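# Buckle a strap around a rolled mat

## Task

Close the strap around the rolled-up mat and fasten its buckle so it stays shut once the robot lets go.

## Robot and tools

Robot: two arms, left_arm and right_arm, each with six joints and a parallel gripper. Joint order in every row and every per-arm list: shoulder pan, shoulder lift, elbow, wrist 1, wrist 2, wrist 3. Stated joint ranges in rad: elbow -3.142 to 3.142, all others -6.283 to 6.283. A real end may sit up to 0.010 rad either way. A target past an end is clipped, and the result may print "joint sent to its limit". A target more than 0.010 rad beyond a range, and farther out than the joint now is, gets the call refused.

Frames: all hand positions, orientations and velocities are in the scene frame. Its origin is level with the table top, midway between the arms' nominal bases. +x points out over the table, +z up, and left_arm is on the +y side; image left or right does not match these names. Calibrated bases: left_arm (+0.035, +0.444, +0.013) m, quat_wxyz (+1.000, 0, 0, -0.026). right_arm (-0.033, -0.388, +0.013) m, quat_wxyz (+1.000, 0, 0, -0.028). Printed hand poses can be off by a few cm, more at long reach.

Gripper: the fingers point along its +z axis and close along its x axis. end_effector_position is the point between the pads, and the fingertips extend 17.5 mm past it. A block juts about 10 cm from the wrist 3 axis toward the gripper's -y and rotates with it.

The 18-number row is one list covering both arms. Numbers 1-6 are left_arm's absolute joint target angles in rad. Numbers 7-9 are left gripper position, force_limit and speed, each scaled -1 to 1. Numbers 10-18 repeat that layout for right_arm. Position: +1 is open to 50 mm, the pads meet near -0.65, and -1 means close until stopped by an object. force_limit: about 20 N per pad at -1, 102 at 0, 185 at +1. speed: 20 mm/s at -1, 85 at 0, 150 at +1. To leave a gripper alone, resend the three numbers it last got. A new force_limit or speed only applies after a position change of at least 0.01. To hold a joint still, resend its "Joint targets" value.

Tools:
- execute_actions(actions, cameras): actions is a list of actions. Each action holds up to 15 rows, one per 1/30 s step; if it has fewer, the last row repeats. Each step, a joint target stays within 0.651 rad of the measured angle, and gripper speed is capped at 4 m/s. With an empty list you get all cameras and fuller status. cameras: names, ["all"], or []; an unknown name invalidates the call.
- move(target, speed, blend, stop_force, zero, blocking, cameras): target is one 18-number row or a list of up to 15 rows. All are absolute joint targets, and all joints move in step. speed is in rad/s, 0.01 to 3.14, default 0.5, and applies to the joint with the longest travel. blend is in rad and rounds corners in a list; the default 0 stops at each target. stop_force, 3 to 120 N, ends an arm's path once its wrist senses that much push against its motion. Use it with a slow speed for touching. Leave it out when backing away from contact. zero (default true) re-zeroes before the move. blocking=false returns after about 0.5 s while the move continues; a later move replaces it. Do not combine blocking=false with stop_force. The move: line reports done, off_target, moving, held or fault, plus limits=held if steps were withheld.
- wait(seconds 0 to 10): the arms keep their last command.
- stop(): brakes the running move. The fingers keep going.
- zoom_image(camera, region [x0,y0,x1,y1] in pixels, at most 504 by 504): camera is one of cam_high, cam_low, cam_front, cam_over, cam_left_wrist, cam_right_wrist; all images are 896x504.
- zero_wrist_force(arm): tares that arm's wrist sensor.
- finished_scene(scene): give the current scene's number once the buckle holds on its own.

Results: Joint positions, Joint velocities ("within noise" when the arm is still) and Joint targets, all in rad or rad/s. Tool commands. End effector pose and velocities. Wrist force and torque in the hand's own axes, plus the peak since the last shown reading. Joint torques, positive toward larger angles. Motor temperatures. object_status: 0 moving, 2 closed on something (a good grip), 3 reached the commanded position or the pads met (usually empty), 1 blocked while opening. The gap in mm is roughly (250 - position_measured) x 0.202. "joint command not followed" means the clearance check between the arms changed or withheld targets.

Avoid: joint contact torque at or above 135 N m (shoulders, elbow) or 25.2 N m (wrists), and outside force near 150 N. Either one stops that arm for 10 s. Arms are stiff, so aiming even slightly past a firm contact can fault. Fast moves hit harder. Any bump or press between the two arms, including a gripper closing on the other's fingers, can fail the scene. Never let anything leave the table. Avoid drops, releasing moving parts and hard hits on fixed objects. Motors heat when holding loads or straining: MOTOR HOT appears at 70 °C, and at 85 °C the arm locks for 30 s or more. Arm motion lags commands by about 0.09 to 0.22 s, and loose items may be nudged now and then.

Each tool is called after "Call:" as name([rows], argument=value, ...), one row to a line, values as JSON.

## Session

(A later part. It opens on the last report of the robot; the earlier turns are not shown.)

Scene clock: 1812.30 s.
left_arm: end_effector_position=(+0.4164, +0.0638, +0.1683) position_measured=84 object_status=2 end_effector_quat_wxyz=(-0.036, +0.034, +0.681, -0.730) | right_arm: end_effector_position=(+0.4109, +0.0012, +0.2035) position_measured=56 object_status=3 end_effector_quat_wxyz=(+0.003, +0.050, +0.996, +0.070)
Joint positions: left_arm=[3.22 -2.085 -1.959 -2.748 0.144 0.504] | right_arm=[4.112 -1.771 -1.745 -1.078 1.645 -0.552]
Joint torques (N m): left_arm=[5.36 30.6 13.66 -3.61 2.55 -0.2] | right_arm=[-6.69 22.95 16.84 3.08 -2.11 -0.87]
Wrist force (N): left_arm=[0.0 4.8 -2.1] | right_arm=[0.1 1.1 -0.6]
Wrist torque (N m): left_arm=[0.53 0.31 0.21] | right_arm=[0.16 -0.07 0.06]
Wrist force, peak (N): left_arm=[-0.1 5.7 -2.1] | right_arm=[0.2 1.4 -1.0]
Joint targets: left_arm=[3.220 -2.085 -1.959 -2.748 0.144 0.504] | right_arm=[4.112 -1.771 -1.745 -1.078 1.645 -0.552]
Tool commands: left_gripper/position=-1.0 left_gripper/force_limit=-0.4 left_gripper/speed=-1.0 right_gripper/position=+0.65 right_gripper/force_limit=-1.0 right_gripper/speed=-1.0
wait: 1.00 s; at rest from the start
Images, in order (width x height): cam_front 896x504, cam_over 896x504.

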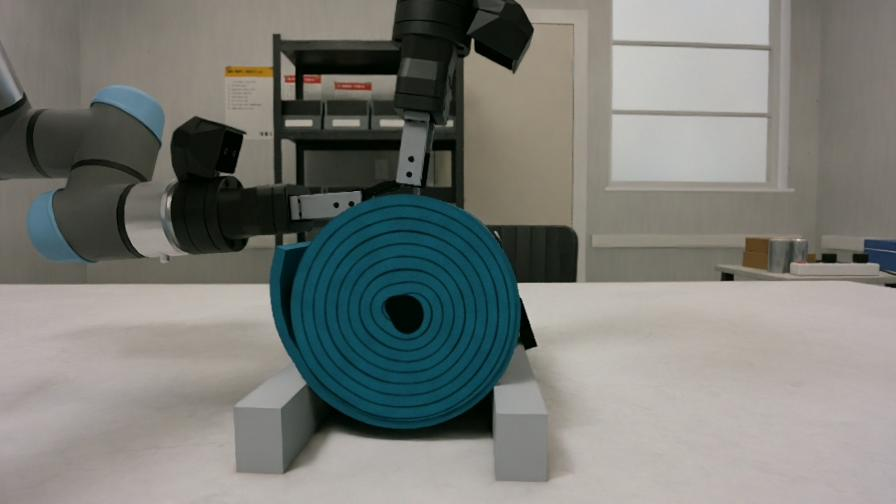

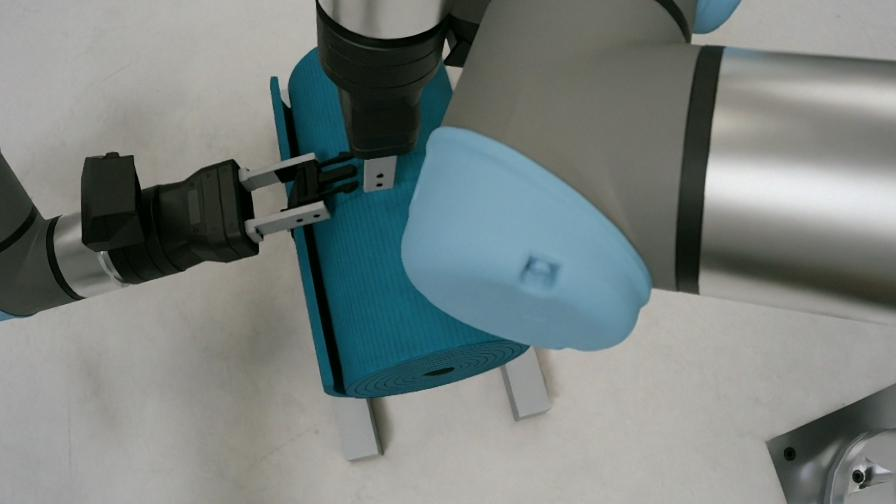

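Call:
move([
  [3.2198,-2.0852,-1.9593,-2.7477,0.1437,0.5043,-1,-0.4,-1,3.8939,-1.6381,-2.0915,-0.4422,2.0376,-0.6434,0.9,-1,-1],
  [3.2198,-2.0852,-1.9593,-2.7477,0.1437,0.5043,-1,-0.4,-1,3.7151,-1.5379,-2.1965,-0.5255,2.1230,-0.8234,0.9,-1,-1],
  [3.2198,-2.0852,-1.9593,-2.7477,0.1437,0.5043,-1,-0.4,-1,3.6302,-1.7017,-2.3450,-0.2628,2.1582,-0.9152,0.9,-1,-1],
  [3.2198,-2.0852,-1.9593,-2.7477,0.1437,0.5043,-1,-0.4,-1,3.7159,-1.8392,-2.3875,-0.0327,2.1227,-0.8225,0.9,-1,-1],
  [3.2198,-2.0852,-1.9593,-2.7477,0.1437,0.5043,-1,-0.4,-1,3.7088,-1.8857,-2.3444,-0.0848,2.1671,-0.7833,0.9,-1,-1],
], speed=0.3, blend=[0.03,0.05,0.05,0.03,0], cameras=["cam_right_wrist"])

Call:
move([
  [3.2210,-1.9680,-2.0471,-2.3266,0.1533,0.0585,-1,-0.4,-1,3.7088,-1.8857,-2.3444,-0.0848,2.1671,-0.7833,0.9,-1,-1],
  [3.2230,-1.8640,-2.1621,-1.8666,0.1630,-0.3905,-1,-0.4,-1,3.7088,-1.8857,-2.3444,-0.0848,2.1671,-0.7833,0.9,-1,-1],
  [3.2250,-1.7985,-2.2887,-1.3565,0.1726,-0.8395,-1,-0.4,-1,3.7088,-1.8857,-2.3444,-0.0848,2.1671,-0.7833,0.9,-1,-1],
  [3.2269,-1.8021,-2.4067,-0.7839,0.1822,-1.2865,-1,-0.4,-1,3.7088,-1.8857,-2.3444,-0.0848,2.1671,-0.7833,0.9,-1,-1],
], speed=0.25, blend=[0.05,0.05,0.05,0], stop_force=15, cameras=["cam_front","cam_over","cam_left_wrist","cam_right_wrist"])

Call:
zoom_image(camera="cam_front", region=[280, 130, 460, 260])

Call:
zoom_image(camera="cam_left_wrist", region=[370, 170, 570, 350])

Scene clock: 1893.83 s.
left_arm: end_effector_position=(+0.4164, +0.0638, +0.1683) position_measured=84 object_status=2 end_effector_quat_wxyz=(-0.036, +0.034, +0.681, -0.730) | right_arm: end_effector_position=(+0.3869, -0.1384, +0.0728) position_measured=18 object_status=3 end_effector_quat_wxyz=(-0.024, +0.072, +0.936, +0.344)
Joint positions: left_arm=[3.22 -2.085 -1.959 -2.748 0.144 0.504] | right_arm=[3.709 -1.886 -2.344 -0.085 2.167 -0.783]
Joint torques (N m): left_arm=[4.12 30.26 13.25 -3.58 2.56 -0.14] | right_arm=[5.9 24.93 11.57 2.33 0.04 0.43]
Wrist force (N): left_arm=[0.0 5.2 -2.1] | right_arm=[-0.6 0.6 -0.7]
Wrist torque (N m): left_arm=[0.55 0.32 0.21] | right_arm=[0.10 0.17 -0.23]
Wrist force, peak (N): left_arm=[0.0 5.4 -2.3] | right_arm=[0.4 2.1 -1.0]
Joint targets: left_arm=[3.220 -2.085 -1.959 -2.748 0.144 0.504] | right_arm=[3.709 -1.886 -2.344 -0.085 2.167 -0.783]
move: done; blend cut to 0.026 rad at target 4
Images, in order (width x height): cam_right_wrist 896x504.

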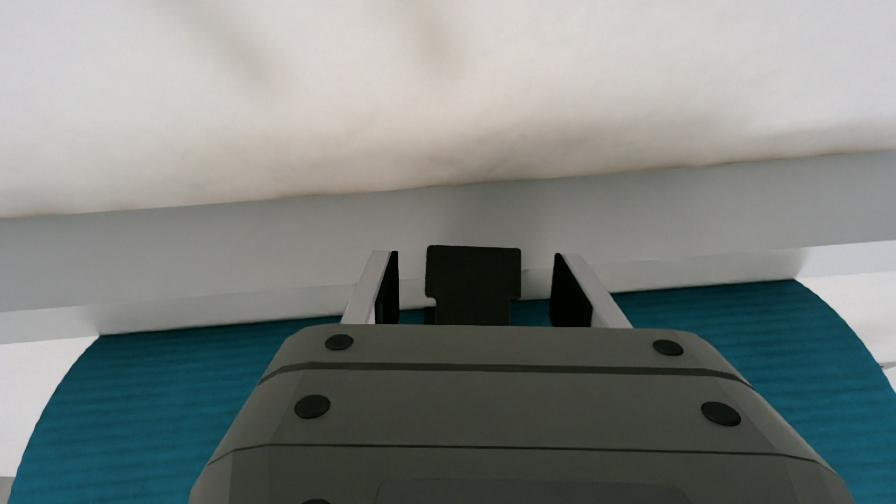

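Scene clock: 1902.70 s.
left_arm: end_effector_position=(+0.4175, +0.0681, +0.1727) position_measured=84 object_status=2 end_effector_quat_wxyz=(-0.006, +0.007, +0.766, -0.643) | right_arm: end_effector_position=(+0.3868, -0.1384, +0.0728) position_measured=18 object_status=3 end_effector_quat_wxyz=(-0.024, +0.072, +0.936, +0.343)
Joint positions: left_arm=[3.227 -1.802 -2.407 -0.784 0.182 -1.286] | right_arm=[3.709 -1.886 -2.344 -0.085 2.167 -0.783]
Joint torques (N m): left_arm=[6.87 21.07 20.03 4.98 -3.87 -0.67] | right_arm=[6.48 16.84 21.44 2.47 3.64 0.97]
Wrist force (N): left_arm=[-0.2 6.9 -1.3] | right_arm=[-0.6 0.7 -0.6]
Wrist torque (N m): left_arm=[0.61 0.27 0.19] | right_arm=[0.12 0.18 -0.24]
Wrist force, peak (N): left_arm=[0.1 7.2 -1.4] | right_arm=[-1.0 0.9 -0.7]
Joint targets: left_arm=[3.227 -1.802 -2.407 -0.784 0.182 -1.286] | right_arm=[3.709 -1.886 -2.344 -0.085 2.167 -0.783]
move: done
Images, in order (width x height): cam_front 896x504, cam_over 896x504, cam_left_wrist 896x504, cam_right_wrist 896x504.

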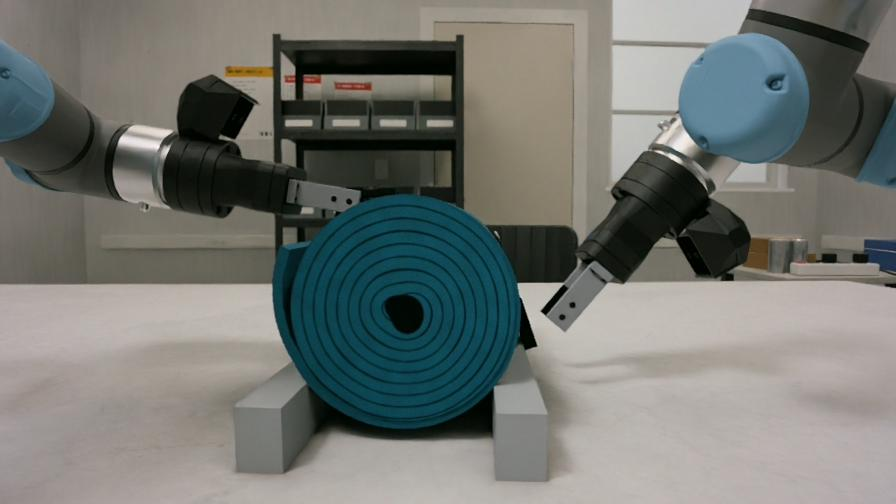

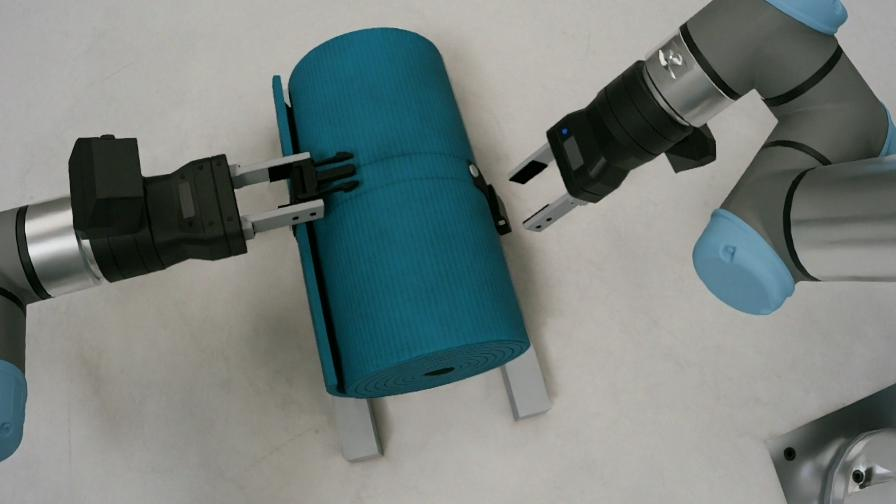

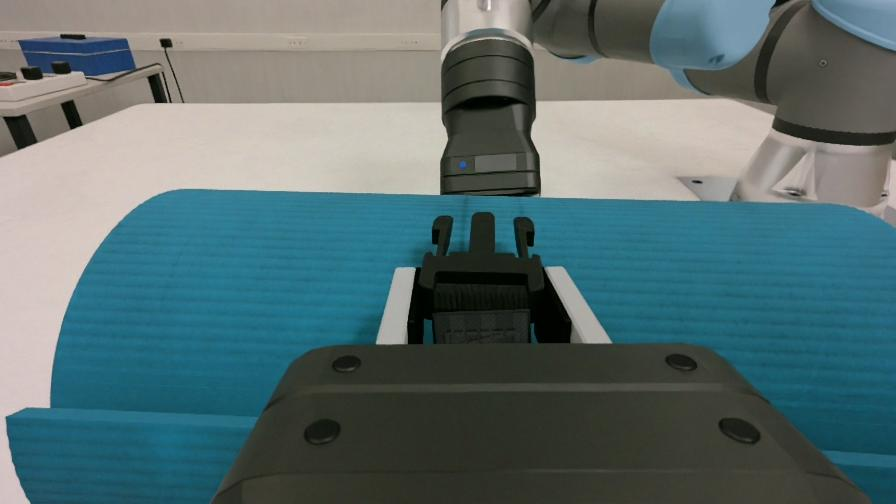

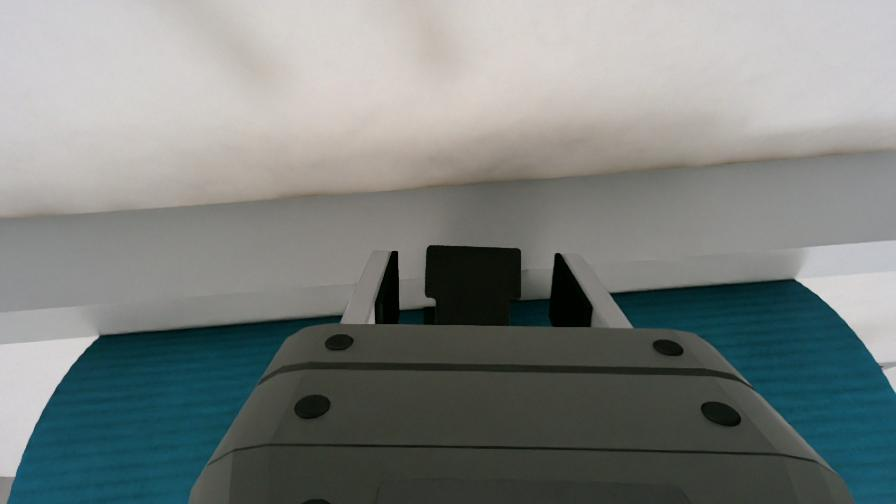

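Scaled by 2.800.

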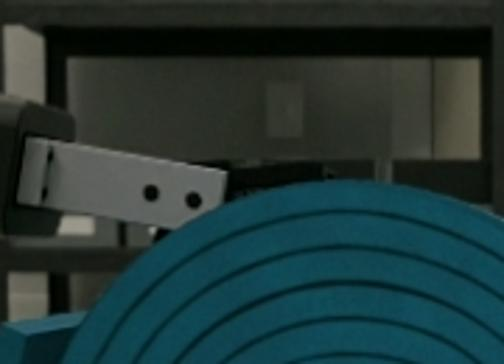

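Scaled by 2.520.

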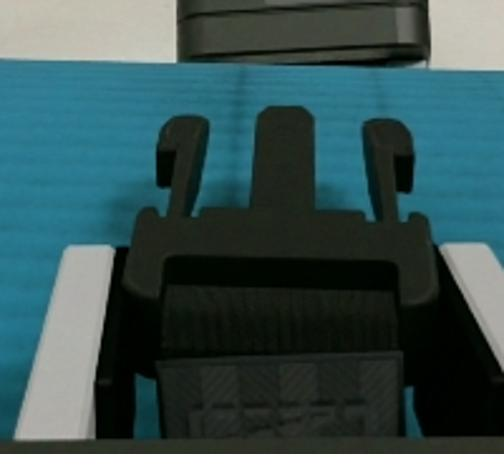

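Call:
move([
  [3.2269,-1.8021,-2.4067,-0.7839,0.1822,-1.2865,-1,-0.4,-1,3.7496,-1.9682,-2.3390,0.0172,2.1508,-0.7380,0.9,-1,-1],
], speed=0.05, stop_force=4, cameras=["cam_front","cam_right_wrist"])

Call:
zoom_image(camera="cam_right_wrist", region=[330, 200, 640, 340])

Call:
zoom_image(camera="cam_front", region=[460, 250, 600, 390])

Scene clock: 1910.00 s.
left_arm: end_effector_position=(+0.4175, +0.0681, +0.1727) position_measured=84 object_status=2 end_effector_quat_wxyz=(-0.006, +0.007, +0.766, -0.643) | right_arm: end_effector_position=(+0.3870, -0.1190, +0.0498) position_measured=18 object_status=3 end_effector_quat_wxyz=(-0.024, +0.072, +0.936, +0.343)
Joint positions: left_arm=[3.227 -1.802 -2.407 -0.784 0.182 -1.287] | right_arm=[3.75 -1.968 -2.339 0.017 2.151 -0.738]
Joint torques (N m): left_arm=[-3.24 28.25 20.55 5.09 -4.69 -2.42] | right_arm=[-7.03 38.78 13.39 2.25 3.28 -0.91]
Wrist force (N): left_arm=[-0.2 6.7 -1.4] | right_arm=[-0.6 0.6 -0.7]
Wrist torque (N m): left_arm=[0.59 0.27 0.19] | right_arm=[0.11 0.17 -0.32]
Wrist force, peak (N): left_arm=[-0.3 7.1 -1.6] | right_arm=[-0.8 0.8 -0.8]
Joint targets: left_arm=[3.227 -1.802 -2.407 -0.784 0.182 -1.286] | right_arm=[3.750 -1.968 -2.339 0.017 2.151 -0.738]
move: done
Images, in order (width x height): cam_front 896x504, cam_right_wrist 896x504.

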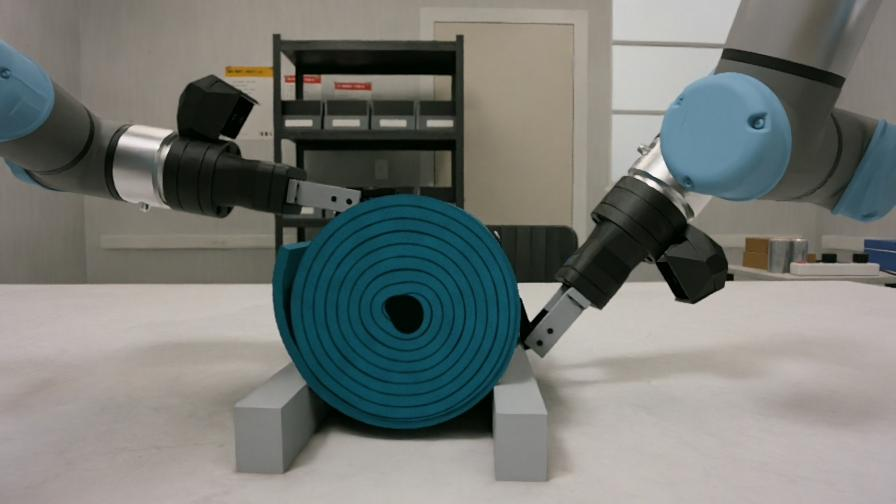

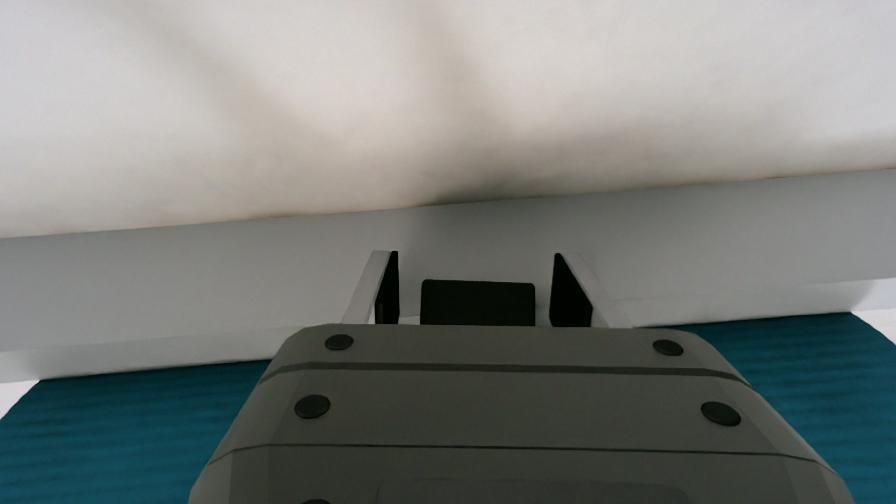

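Scaled by 1.626.

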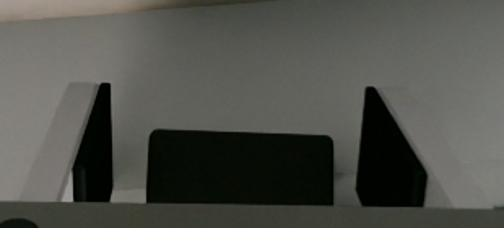

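Scaled by 3.600.

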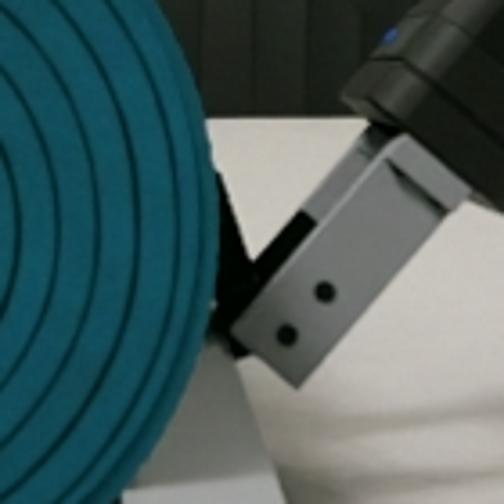

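Call:
move([
  [3.2269,-1.8021,-2.4067,-0.7839,0.1822,-1.2865,-1,-0.4,-1,3.7537,-1.9766,-2.3382,0.0272,2.1491,-0.7337,0.9,-1,-1],
], speed=0.03, stop_force=4)

Call:
move([
  [3.2269,-1.8021,-2.4067,-0.7839,0.1822,-1.2865,-1,-0.4,-1,3.7537,-1.9766,-2.3382,0.0272,2.1491,-0.7337,-1,-1,-1],
], cameras=["cam_front","cam_right_wrist"])

Call:
zoom_image(camera="cam_right_wrist", region=[330, 200, 640, 340])

Call:
zoom_image(camera="cam_front", region=[460, 250, 600, 390])

Scene clock: 1916.00 s.
left_arm: end_effector_position=(+0.4175, +0.0681, +0.1727) position_measured=84 object_status=2 end_effector_quat_wxyz=(-0.006, +0.007, +0.766, -0.643) | right_arm: end_effector_position=(+0.3870, -0.1181, +0.0488) position_measured=18 object_status=3 end_effector_quat_wxyz=(-0.024, +0.072, +0.936, +0.343)
Joint positions: left_arm=[3.227 -1.802 -2.407 -0.784 0.182 -1.287] | right_arm=[3.751 -1.972 -2.339 0.022 2.15 -0.736]
Joint torques (N m): left_arm=[-3.19 27.11 20.61 5.13 -4.43 -2.29] | right_arm=[-5.95 39.81 4.15 2.99 4.25 -0.83]
Wrist force (N): left_arm=[-0.2 7.1 -1.5] | right_arm=[-0.4 -3.4 -1.7]
Wrist torque (N m): left_arm=[0.63 0.27 0.19] | right_arm=[0.05 0.12 -0.24]
Wrist force, peak (N): left_arm=[-0.2 7.2 -1.4] | right_arm=[-0.2 -7.2 -8.9]
Joint targets: left_arm=[3.227 -1.802 -2.407 -0.784 0.182 -1.286] | right_arm=[3.751 -1.972 -2.339 0.022 2.150 -0.736]
move: contact (right_arm)

Scene clock: 1916.70 s.
left_arm: end_effector_position=(+0.4175, +0.0681, +0.1727) position_measured=84 object_status=2 end_effector_quat_wxyz=(-0.006, +0.007, +0.766, -0.643) | right_arm: end_effector_position=(+0.3870, -0.1172, +0.0475) position_measured=64 object_status=2 end_effector_quat_wxyz=(-0.024, +0.072, +0.936, +0.343)
Joint positions: left_arm=[3.227 -1.802 -2.407 -0.784 0.182 -1.287] | right_arm=[3.754 -1.976 -2.338 0.027 2.149 -0.734]
Joint torques (N m): left_arm=[-4.37 27.8 20.58 5.08 -4.59 -2.52] | right_arm=[49.74 5 36.54 6.44 11.39 0.19]
Wrist force (N): left_arm=[-0.1 7.1 -1.3] | right_arm=[0.5 -50.2 -105.7]
Wrist torque (N m): left_arm=[0.62 0.26 0.19] | right_arm=[-0.20 0.07 0.61]
Wrist force, peak (N): left_arm=[-0.1 7.1 -1.3] | right_arm=[0.5 -50.2 -105.7]
Joint targets: left_arm=[3.227 -1.802 -2.407 -0.784 0.182 -1.286] | right_arm=[3.754 -1.977 -2.338 0.027 2.149 -0.734]
move: done
Images, in order (width x height): cam_front 896x504, cam_right_wrist 896x504.

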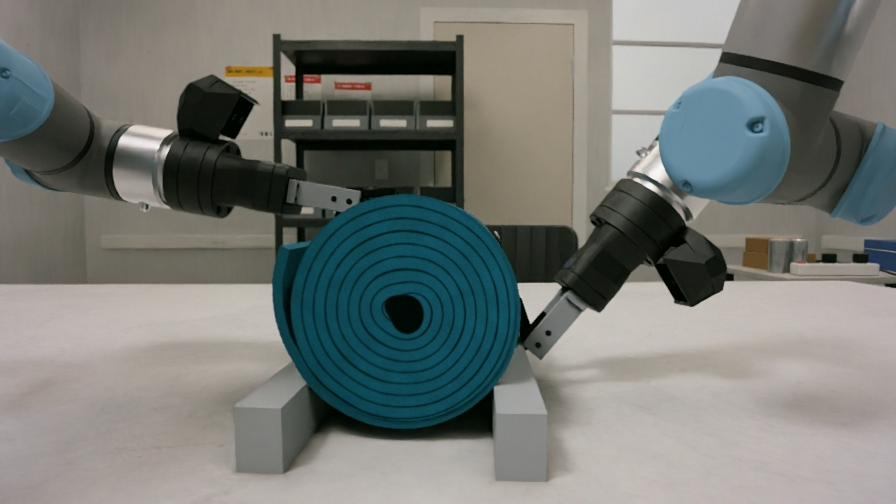

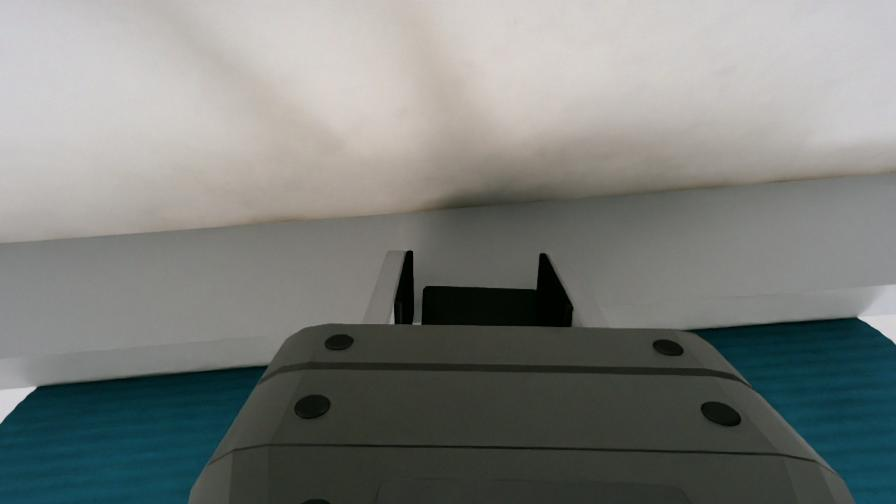

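Scaled by 1.626.

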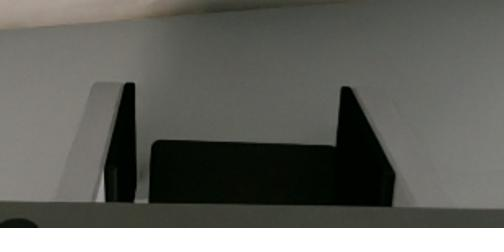

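Scaled by 3.600.

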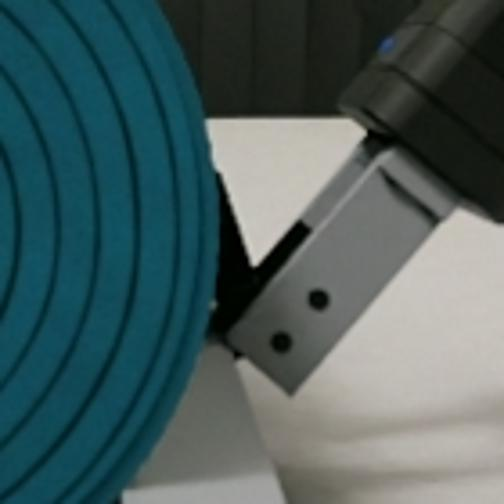

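Call:
move([
  [3.2269,-1.8021,-2.4067,-0.7839,0.1822,-1.2865,-1,-0.4,-1,3.7496,-1.9682,-2.3390,0.0172,2.1508,-0.7380,-1,-1,-1],
], speed=0.1, cameras=["cam_front","cam_right_wrist"])

Call:
zoom_image(camera="cam_right_wrist", region=[330, 200, 640, 340])

Scene clock: 1920.20 s.
left_arm: end_effector_position=(+0.4175, +0.0681, +0.1727) position_measured=84 object_status=2 end_effector_quat_wxyz=(-0.006, +0.007, +0.766, -0.643) | right_arm: end_effector_position=(+0.3870, -0.1189, +0.0499) position_measured=64 object_status=2 end_effector_quat_wxyz=(-0.024, +0.072, +0.936, +0.344)
Joint positions: left_arm=[3.227 -1.802 -2.407 -0.784 0.182 -1.287] | right_arm=[3.75 -1.968 -2.339 0.017 2.151 -0.738]
Joint torques (N m): left_arm=[-4.59 26.57 21.05 5.18 -4.44 -2.39] | right_arm=[-6.98 26.15 1.08 3.78 0.06 -0.3]
Wrist force (N): left_arm=[-0.1 6.9 -1.4] | right_arm=[-0.8 -0.4 -0.6]
Wrist torque (N m): left_arm=[0.60 0.26 0.19] | right_arm=[-0.04 0.21 -0.24]
Wrist force, peak (N): left_arm=[-0.3 7.1 -1.5] | right_arm=[1.2 -55.8 -124.6]
Joint targets: left_arm=[3.227 -1.802 -2.407 -0.784 0.182 -1.286] | right_arm=[3.750 -1.968 -2.339 0.017 2.151 -0.738]
move: done
Images, in order (width x height): cam_front 896x504, cam_right_wrist 896x504.

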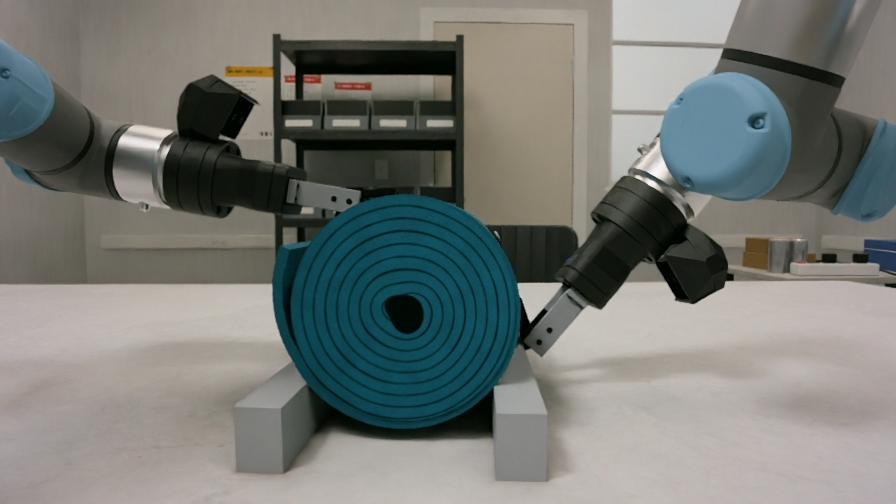

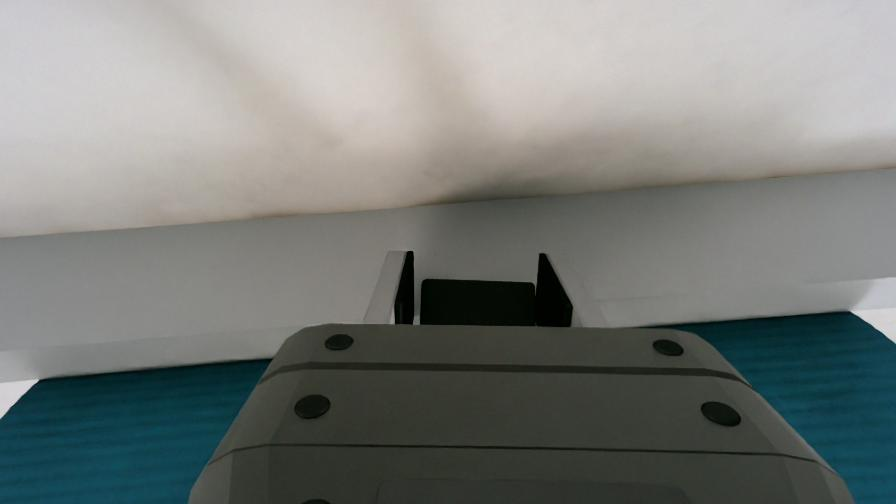

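Scaled by 1.626.

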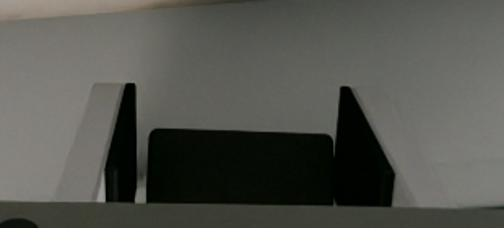

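Call:
move([
  [3.2269,-1.8021,-2.4067,-0.7839,0.1822,-1.2865,-1,-0.4,-1,3.7496,-1.9682,-2.3390,0.0172,2.1508,-0.7380,-0.98,-1,-1],
], cameras=["cam_right_wrist"])

Call:
zoom_image(camera="cam_right_wrist", region=[330, 200, 640, 340])

Scene clock: 1923.10 s.
left_arm: end_effector_position=(+0.4175, +0.0681, +0.1727) position_measured=84 object_status=2 end_effector_quat_wxyz=(-0.006, +0.007, +0.766, -0.643) | right_arm: end_effector_position=(+0.3870, -0.1190, +0.0498) position_measured=83 object_status=2 end_effector_quat_wxyz=(-0.024, +0.072, +0.936, +0.343)
Joint positions: left_arm=[3.227 -1.802 -2.407 -0.784 0.182 -1.287] | right_arm=[3.75 -1.968 -2.339 0.017 2.151 -0.738]
Joint torques (N m): left_arm=[-3.93 28.59 19.8 5.09 -4.73 -2.35] | right_arm=[-7.55 18.81 1.52 4.95 -1.51 1.05]
Wrist force (N): left_arm=[-0.4 6.7 -1.3] | right_arm=[-0.9 -0.3 -0.7]
Wrist torque (N m): left_arm=[0.58 0.31 0.19] | right_arm=[-0.03 0.21 -0.24]
Wrist force, peak (N): left_arm=[0.0 7.1 -1.6] | right_arm=[-0.9 -0.5 -0.7]
Joint targets: left_arm=[3.227 -1.802 -2.407 -0.784 0.182 -1.286] | right_arm=[3.750 -1.968 -2.339 0.017 2.151 -0.738]
move: done
Images, in order (width x height): cam_right_wrist 896x504.

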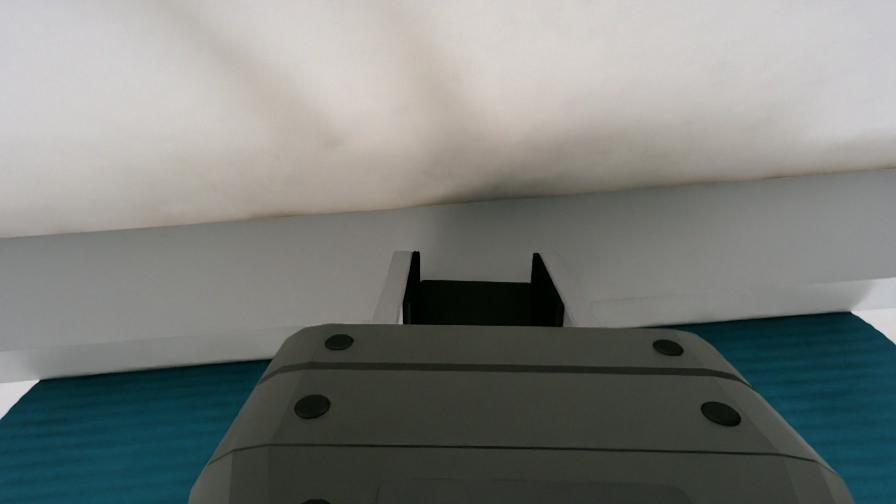

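Scaled by 1.626.

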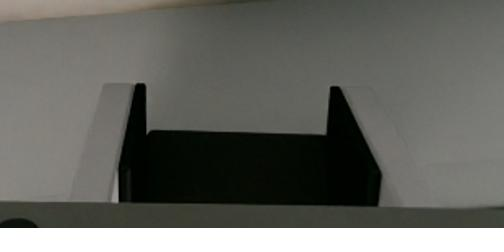

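Call:
move([
  [3.2269,-1.8021,-2.4067,-0.7839,0.1822,-1.2865,-1,-0.4,-1,3.6960,-1.8639,-2.3794,-0.0273,2.1313,-0.8437,-0.98,-1,-1],
  [3.2269,-1.8021,-2.4067,-0.7839,0.1822,-1.2865,-1,-0.4,-1,3.6302,-1.7017,-2.3450,-0.2628,2.1582,-0.9152,-0.98,-1,-1],
  [3.2269,-1.8021,-2.4067,-0.7839,0.1822,-1.2865,-1,-0.4,-1,3.6393,-1.5889,-2.2846,-0.4304,2.1546,-0.9052,-0.98,-1,-1],
  [3.2269,-1.8021,-2.4067,-0.7839,0.1822,-1.2865,-1,-0.4,-1,3.7151,-1.5379,-2.1965,-0.5255,2.1230,-0.8234,-0.98,-1,-1],
], speed=0.12, blend=[0.03,0.03,0.03,0], stop_force=12, cameras=["cam_front","cam_right_wrist"])

Call:
zoom_image(camera="cam_front", region=[400, 120, 620, 320])

Scene clock: 1936.80 s.
left_arm: end_effector_position=(+0.4175, +0.0681, +0.1727) position_measured=84 object_status=2 end_effector_quat_wxyz=(-0.006, +0.007, +0.766, -0.643) | right_arm: end_effector_position=(+0.3978, -0.1396, +0.2261) position_measured=83 object_status=2 end_effector_quat_wxyz=(+0.017, +0.047, +0.938, +0.342)
Joint positions: left_arm=[3.227 -1.802 -2.407 -0.784 0.182 -1.287] | right_arm=[3.715 -1.538 -2.196 -0.525 2.123 -0.823]
Joint torques (N m): left_arm=[-4.07 28.18 19.97 5.22 -4.66 -2.31] | right_arm=[-7.71 10.95 13.08 3.17 3.9 -0.42]
Wrist force (N): left_arm=[-0.2 7.0 -1.5] | right_arm=[0.1 -1.6 2.5]
Wrist torque (N m): left_arm=[0.61 0.27 0.19] | right_arm=[0.07 0.20 -0.23]
Wrist force, peak (N): left_arm=[-0.3 7.2 -1.5] | right_arm=[-0.1 -2.0 2.7]
Joint targets: left_arm=[3.227 -1.802 -2.407 -0.784 0.182 -1.286] | right_arm=[3.715 -1.538 -2.196 -0.525 2.123 -0.823]
move: done
Images, in order (width x height): cam_front 896x504, cam_right_wrist 896x504.

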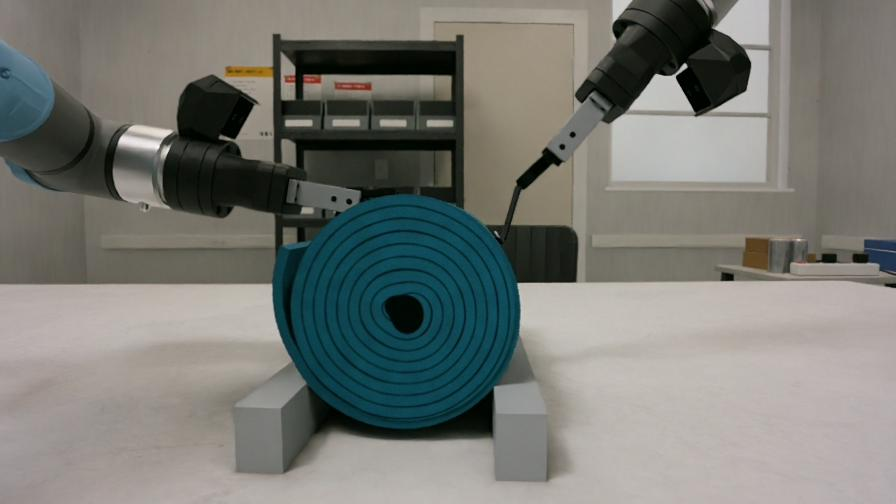

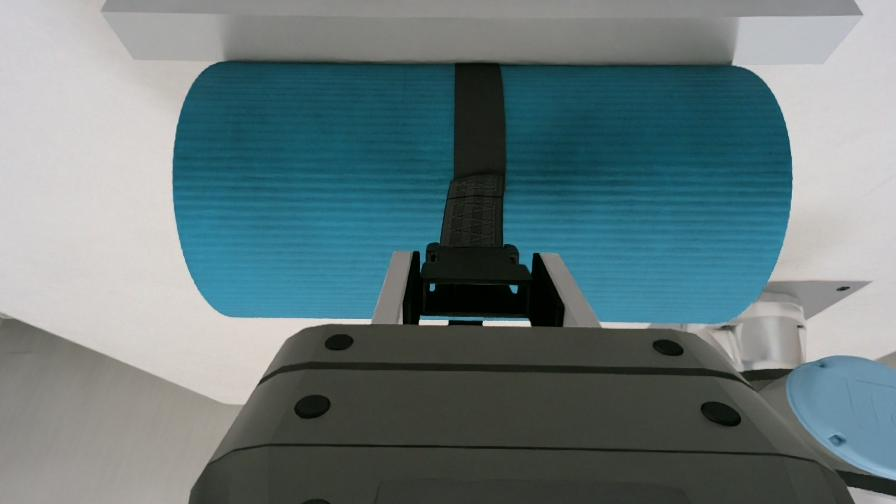

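Scaled by 2.291.

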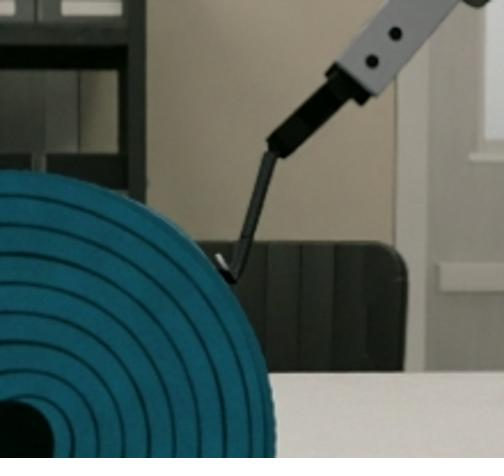

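Call:
move([
  [3.2269,-1.8021,-2.4067,-0.7839,0.1822,-1.2865,-1,-0.4,-1,3.8084,-1.5625,-2.1331,-0.5156,2.0801,-0.7273,-0.98,-1,-1],
  [3.2269,-1.8021,-2.4067,-0.7839,0.1822,-1.2865,-1,-0.4,-1,3.8939,-1.6381,-2.0915,-0.4422,2.0376,-0.6434,-0.98,-1,-1],
  [3.2269,-1.8021,-2.4067,-0.7839,0.1822,-1.2865,-1,-0.4,-1,3.9294,-1.7080,-2.0908,-0.3581,2.0191,-0.6098,-0.98,-1,-1],
], speed=0.12, blend=[0.03,0.03,0], stop_force=12, cameras=["cam_front","cam_right_wrist"])

Call:
zoom_image(camera="cam_front", region=[340, 100, 560, 300])

Scene clock: 1945.97 s.
left_arm: end_effector_position=(+0.4175, +0.0681, +0.1727) position_measured=84 object_status=2 end_effector_quat_wxyz=(-0.006, +0.007, +0.766, -0.643) | right_arm: end_effector_position=(+0.4098, -0.0184, +0.2108) position_measured=83 object_status=2 end_effector_quat_wxyz=(+0.017, +0.047, +0.938, +0.342)
Joint positions: left_arm=[3.227 -1.802 -2.407 -0.784 0.182 -1.287] | right_arm=[3.929 -1.708 -2.091 -0.358 2.019 -0.61]
Joint torques (N m): left_arm=[-3.98 28.27 20.45 5.31 -4.63 -2.06] | right_arm=[-6.49 37.69 25.24 5.69 3.79 -0.86]
Wrist force (N): left_arm=[-0.3 6.5 -1.7] | right_arm=[-0.4 -2.8 -1.4]
Wrist torque (N m): left_arm=[0.58 0.28 0.19] | right_arm=[-0.03 0.19 -0.25]
Wrist force, peak (N): left_arm=[-0.3 7.2 -1.5] | right_arm=[0.0 -6.5 0.4]
Joint targets: left_arm=[3.227 -1.802 -2.407 -0.784 0.182 -1.286] | right_arm=[3.929 -1.708 -2.091 -0.358 2.019 -0.610]
move: done
Images, in order (width x height): cam_front 896x504, cam_right_wrist 896x504.

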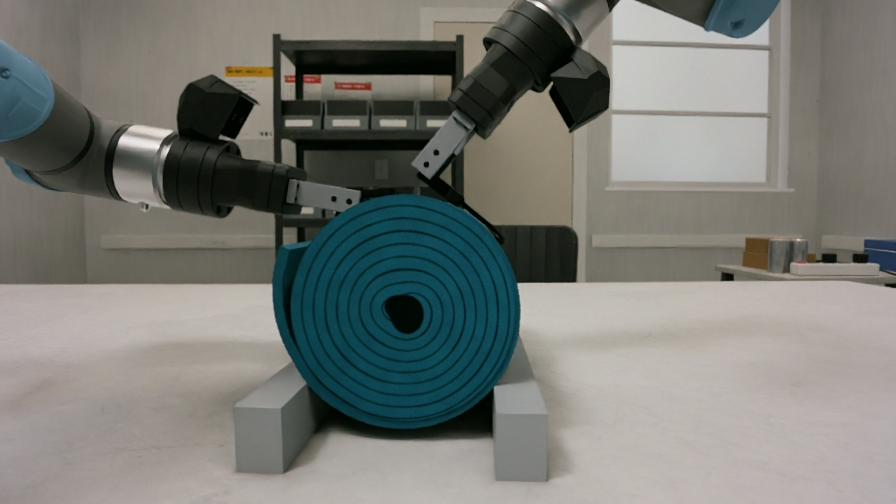

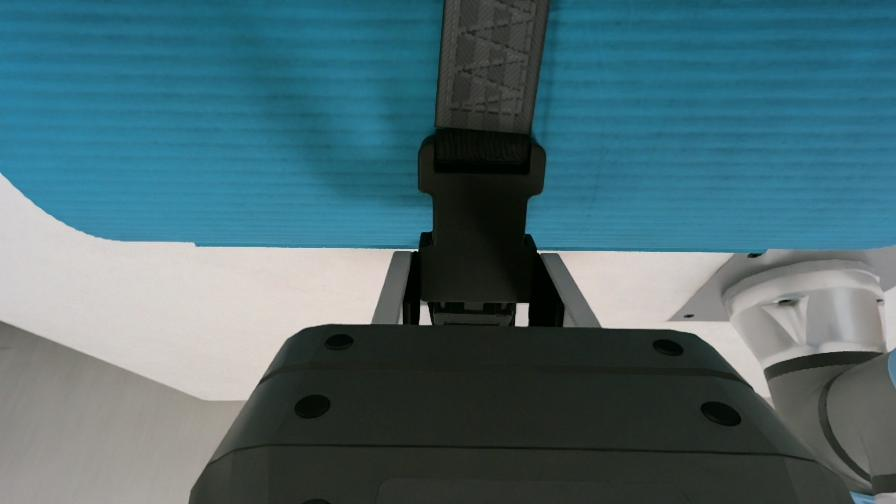

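Scaled by 2.291.

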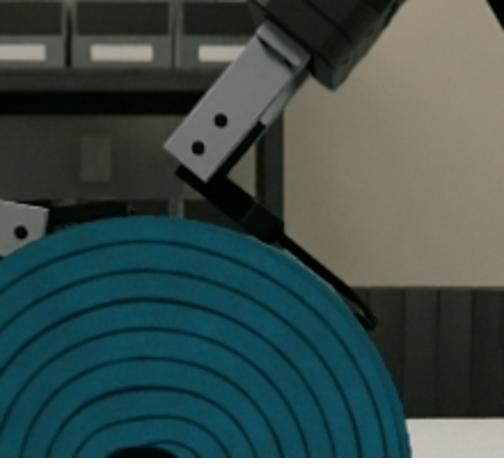

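Call:
move([
  [3.2269,-1.8021,-2.4067,-0.7839,0.1822,-1.2865,-1,-0.4,-1,3.9294,-1.7080,-2.0908,-0.3581,2.0191,-0.6098,-1,-0.4,-1],
])

Call:
move([
  [3.2269,-1.8021,-2.4067,-0.7839,0.1822,-1.2865,-1,-0.4,-1,4.0363,-1.7080,-1.9103,-0.7787,1.7943,-0.5970,-1,-0.4,-1],
], speed=0.1, stop_force=12, cameras=["cam_front","cam_right_wrist"])

Call:
zoom_image(camera="cam_front", region=[340, 100, 560, 300])

Scene clock: 1970.37 s.
left_arm: end_effector_position=(+0.4175, +0.0681, +0.1727) position_measured=84 object_status=2 end_effector_quat_wxyz=(-0.006, +0.007, +0.766, -0.643) | right_arm: end_effector_position=(+0.4098, -0.0184, +0.2108) position_measured=87 object_status=2 end_effector_quat_wxyz=(+0.017, +0.047, +0.938, +0.342)
Joint positions: left_arm=[3.227 -1.802 -2.407 -0.784 0.182 -1.287] | right_arm=[3.929 -1.708 -2.091 -0.358 2.019 -0.61]
Joint torques (N m): left_arm=[-4.32 27.87 20.42 5.22 -4.66 -2] | right_arm=[-6.27 37.1 15.62 5.77 3.78 -0.73]
Wrist force (N): left_arm=[-0.3 6.5 -1.7] | right_arm=[-0.3 -3.0 -1.4]
Wrist torque (N m): left_arm=[0.58 0.27 0.19] | right_arm=[-0.05 0.18 -0.25]
Wrist force, peak (N): left_arm=[-0.3 7.1 -1.7] | right_arm=[-0.5 -3.4 -1.2]
Joint targets: left_arm=[3.227 -1.802 -2.407 -0.784 0.182 -1.286] | right_arm=[3.929 -1.708 -2.091 -0.358 2.019 -0.610]
move: done

Scene clock: 1975.57 s.
left_arm: end_effector_position=(+0.4175, +0.0681, +0.1727) position_measured=84 object_status=2 end_effector_quat_wxyz=(-0.006, +0.007, +0.766, -0.643) | right_arm: end_effector_position=(+0.4108, -0.0075, +0.2070) position_measured=87 object_status=2 end_effector_quat_wxyz=(+0.010, +0.049, +0.980, +0.191)
Joint positions: left_arm=[3.227 -1.802 -2.407 -0.784 0.182 -1.287] | right_arm=[4.036 -1.708 -1.91 -0.779 1.794 -0.597]
Joint torques (N m): left_arm=[-4.93 27.21 20.22 5.21 -4.52 -1.85] | right_arm=[-5.99 22.19 16.94 4.89 3.69 -0.4]
Wrist force (N): left_arm=[0.0 7.0 -1.5] | right_arm=[0.0 -6.0 1.8]
Wrist torque (N m): left_arm=[0.61 0.24 0.19] | right_arm=[-0.21 0.03 -0.09]
Wrist force, peak (N): left_arm=[-0.1 7.2 -1.5] | right_arm=[2.6 -5.7 -8.9]
Joint targets: left_arm=[3.227 -1.802 -2.407 -0.784 0.182 -1.286] | right_arm=[4.036 -1.708 -1.910 -0.779 1.794 -0.597]
move: done
Images, in order (width x height): cam_front 896x504, cam_right_wrist 896x504.

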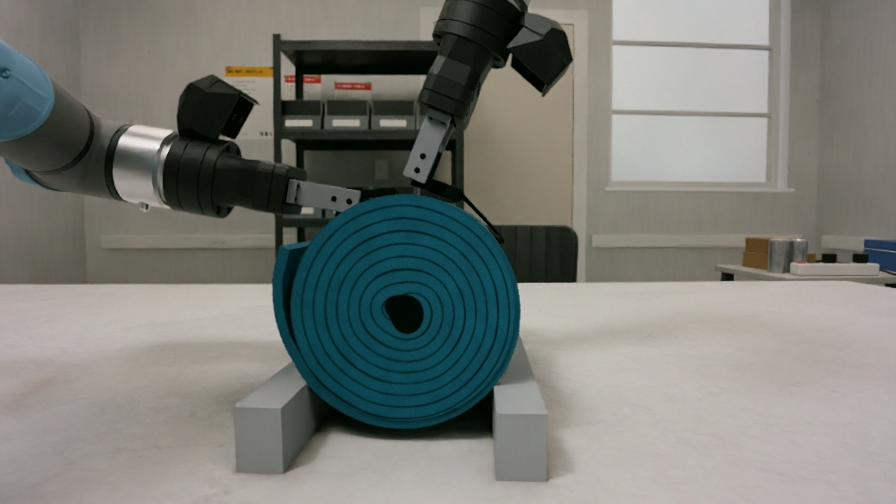

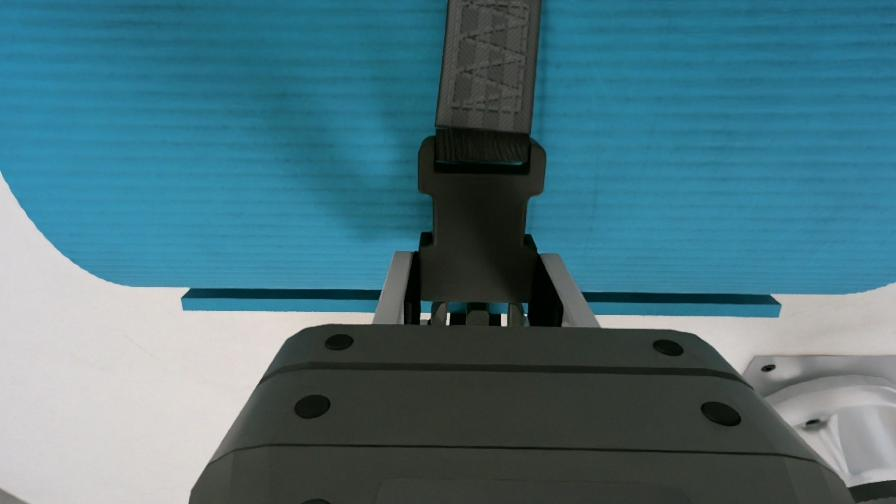

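Scaled by 2.291.

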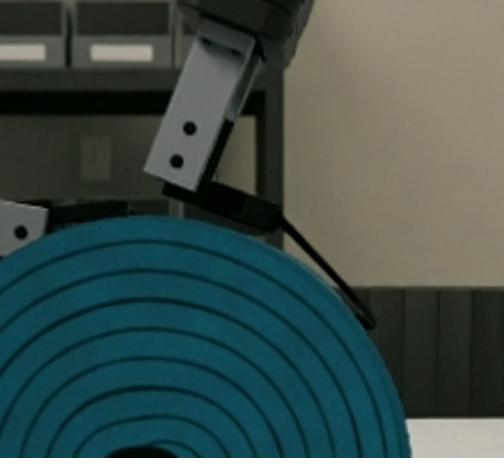

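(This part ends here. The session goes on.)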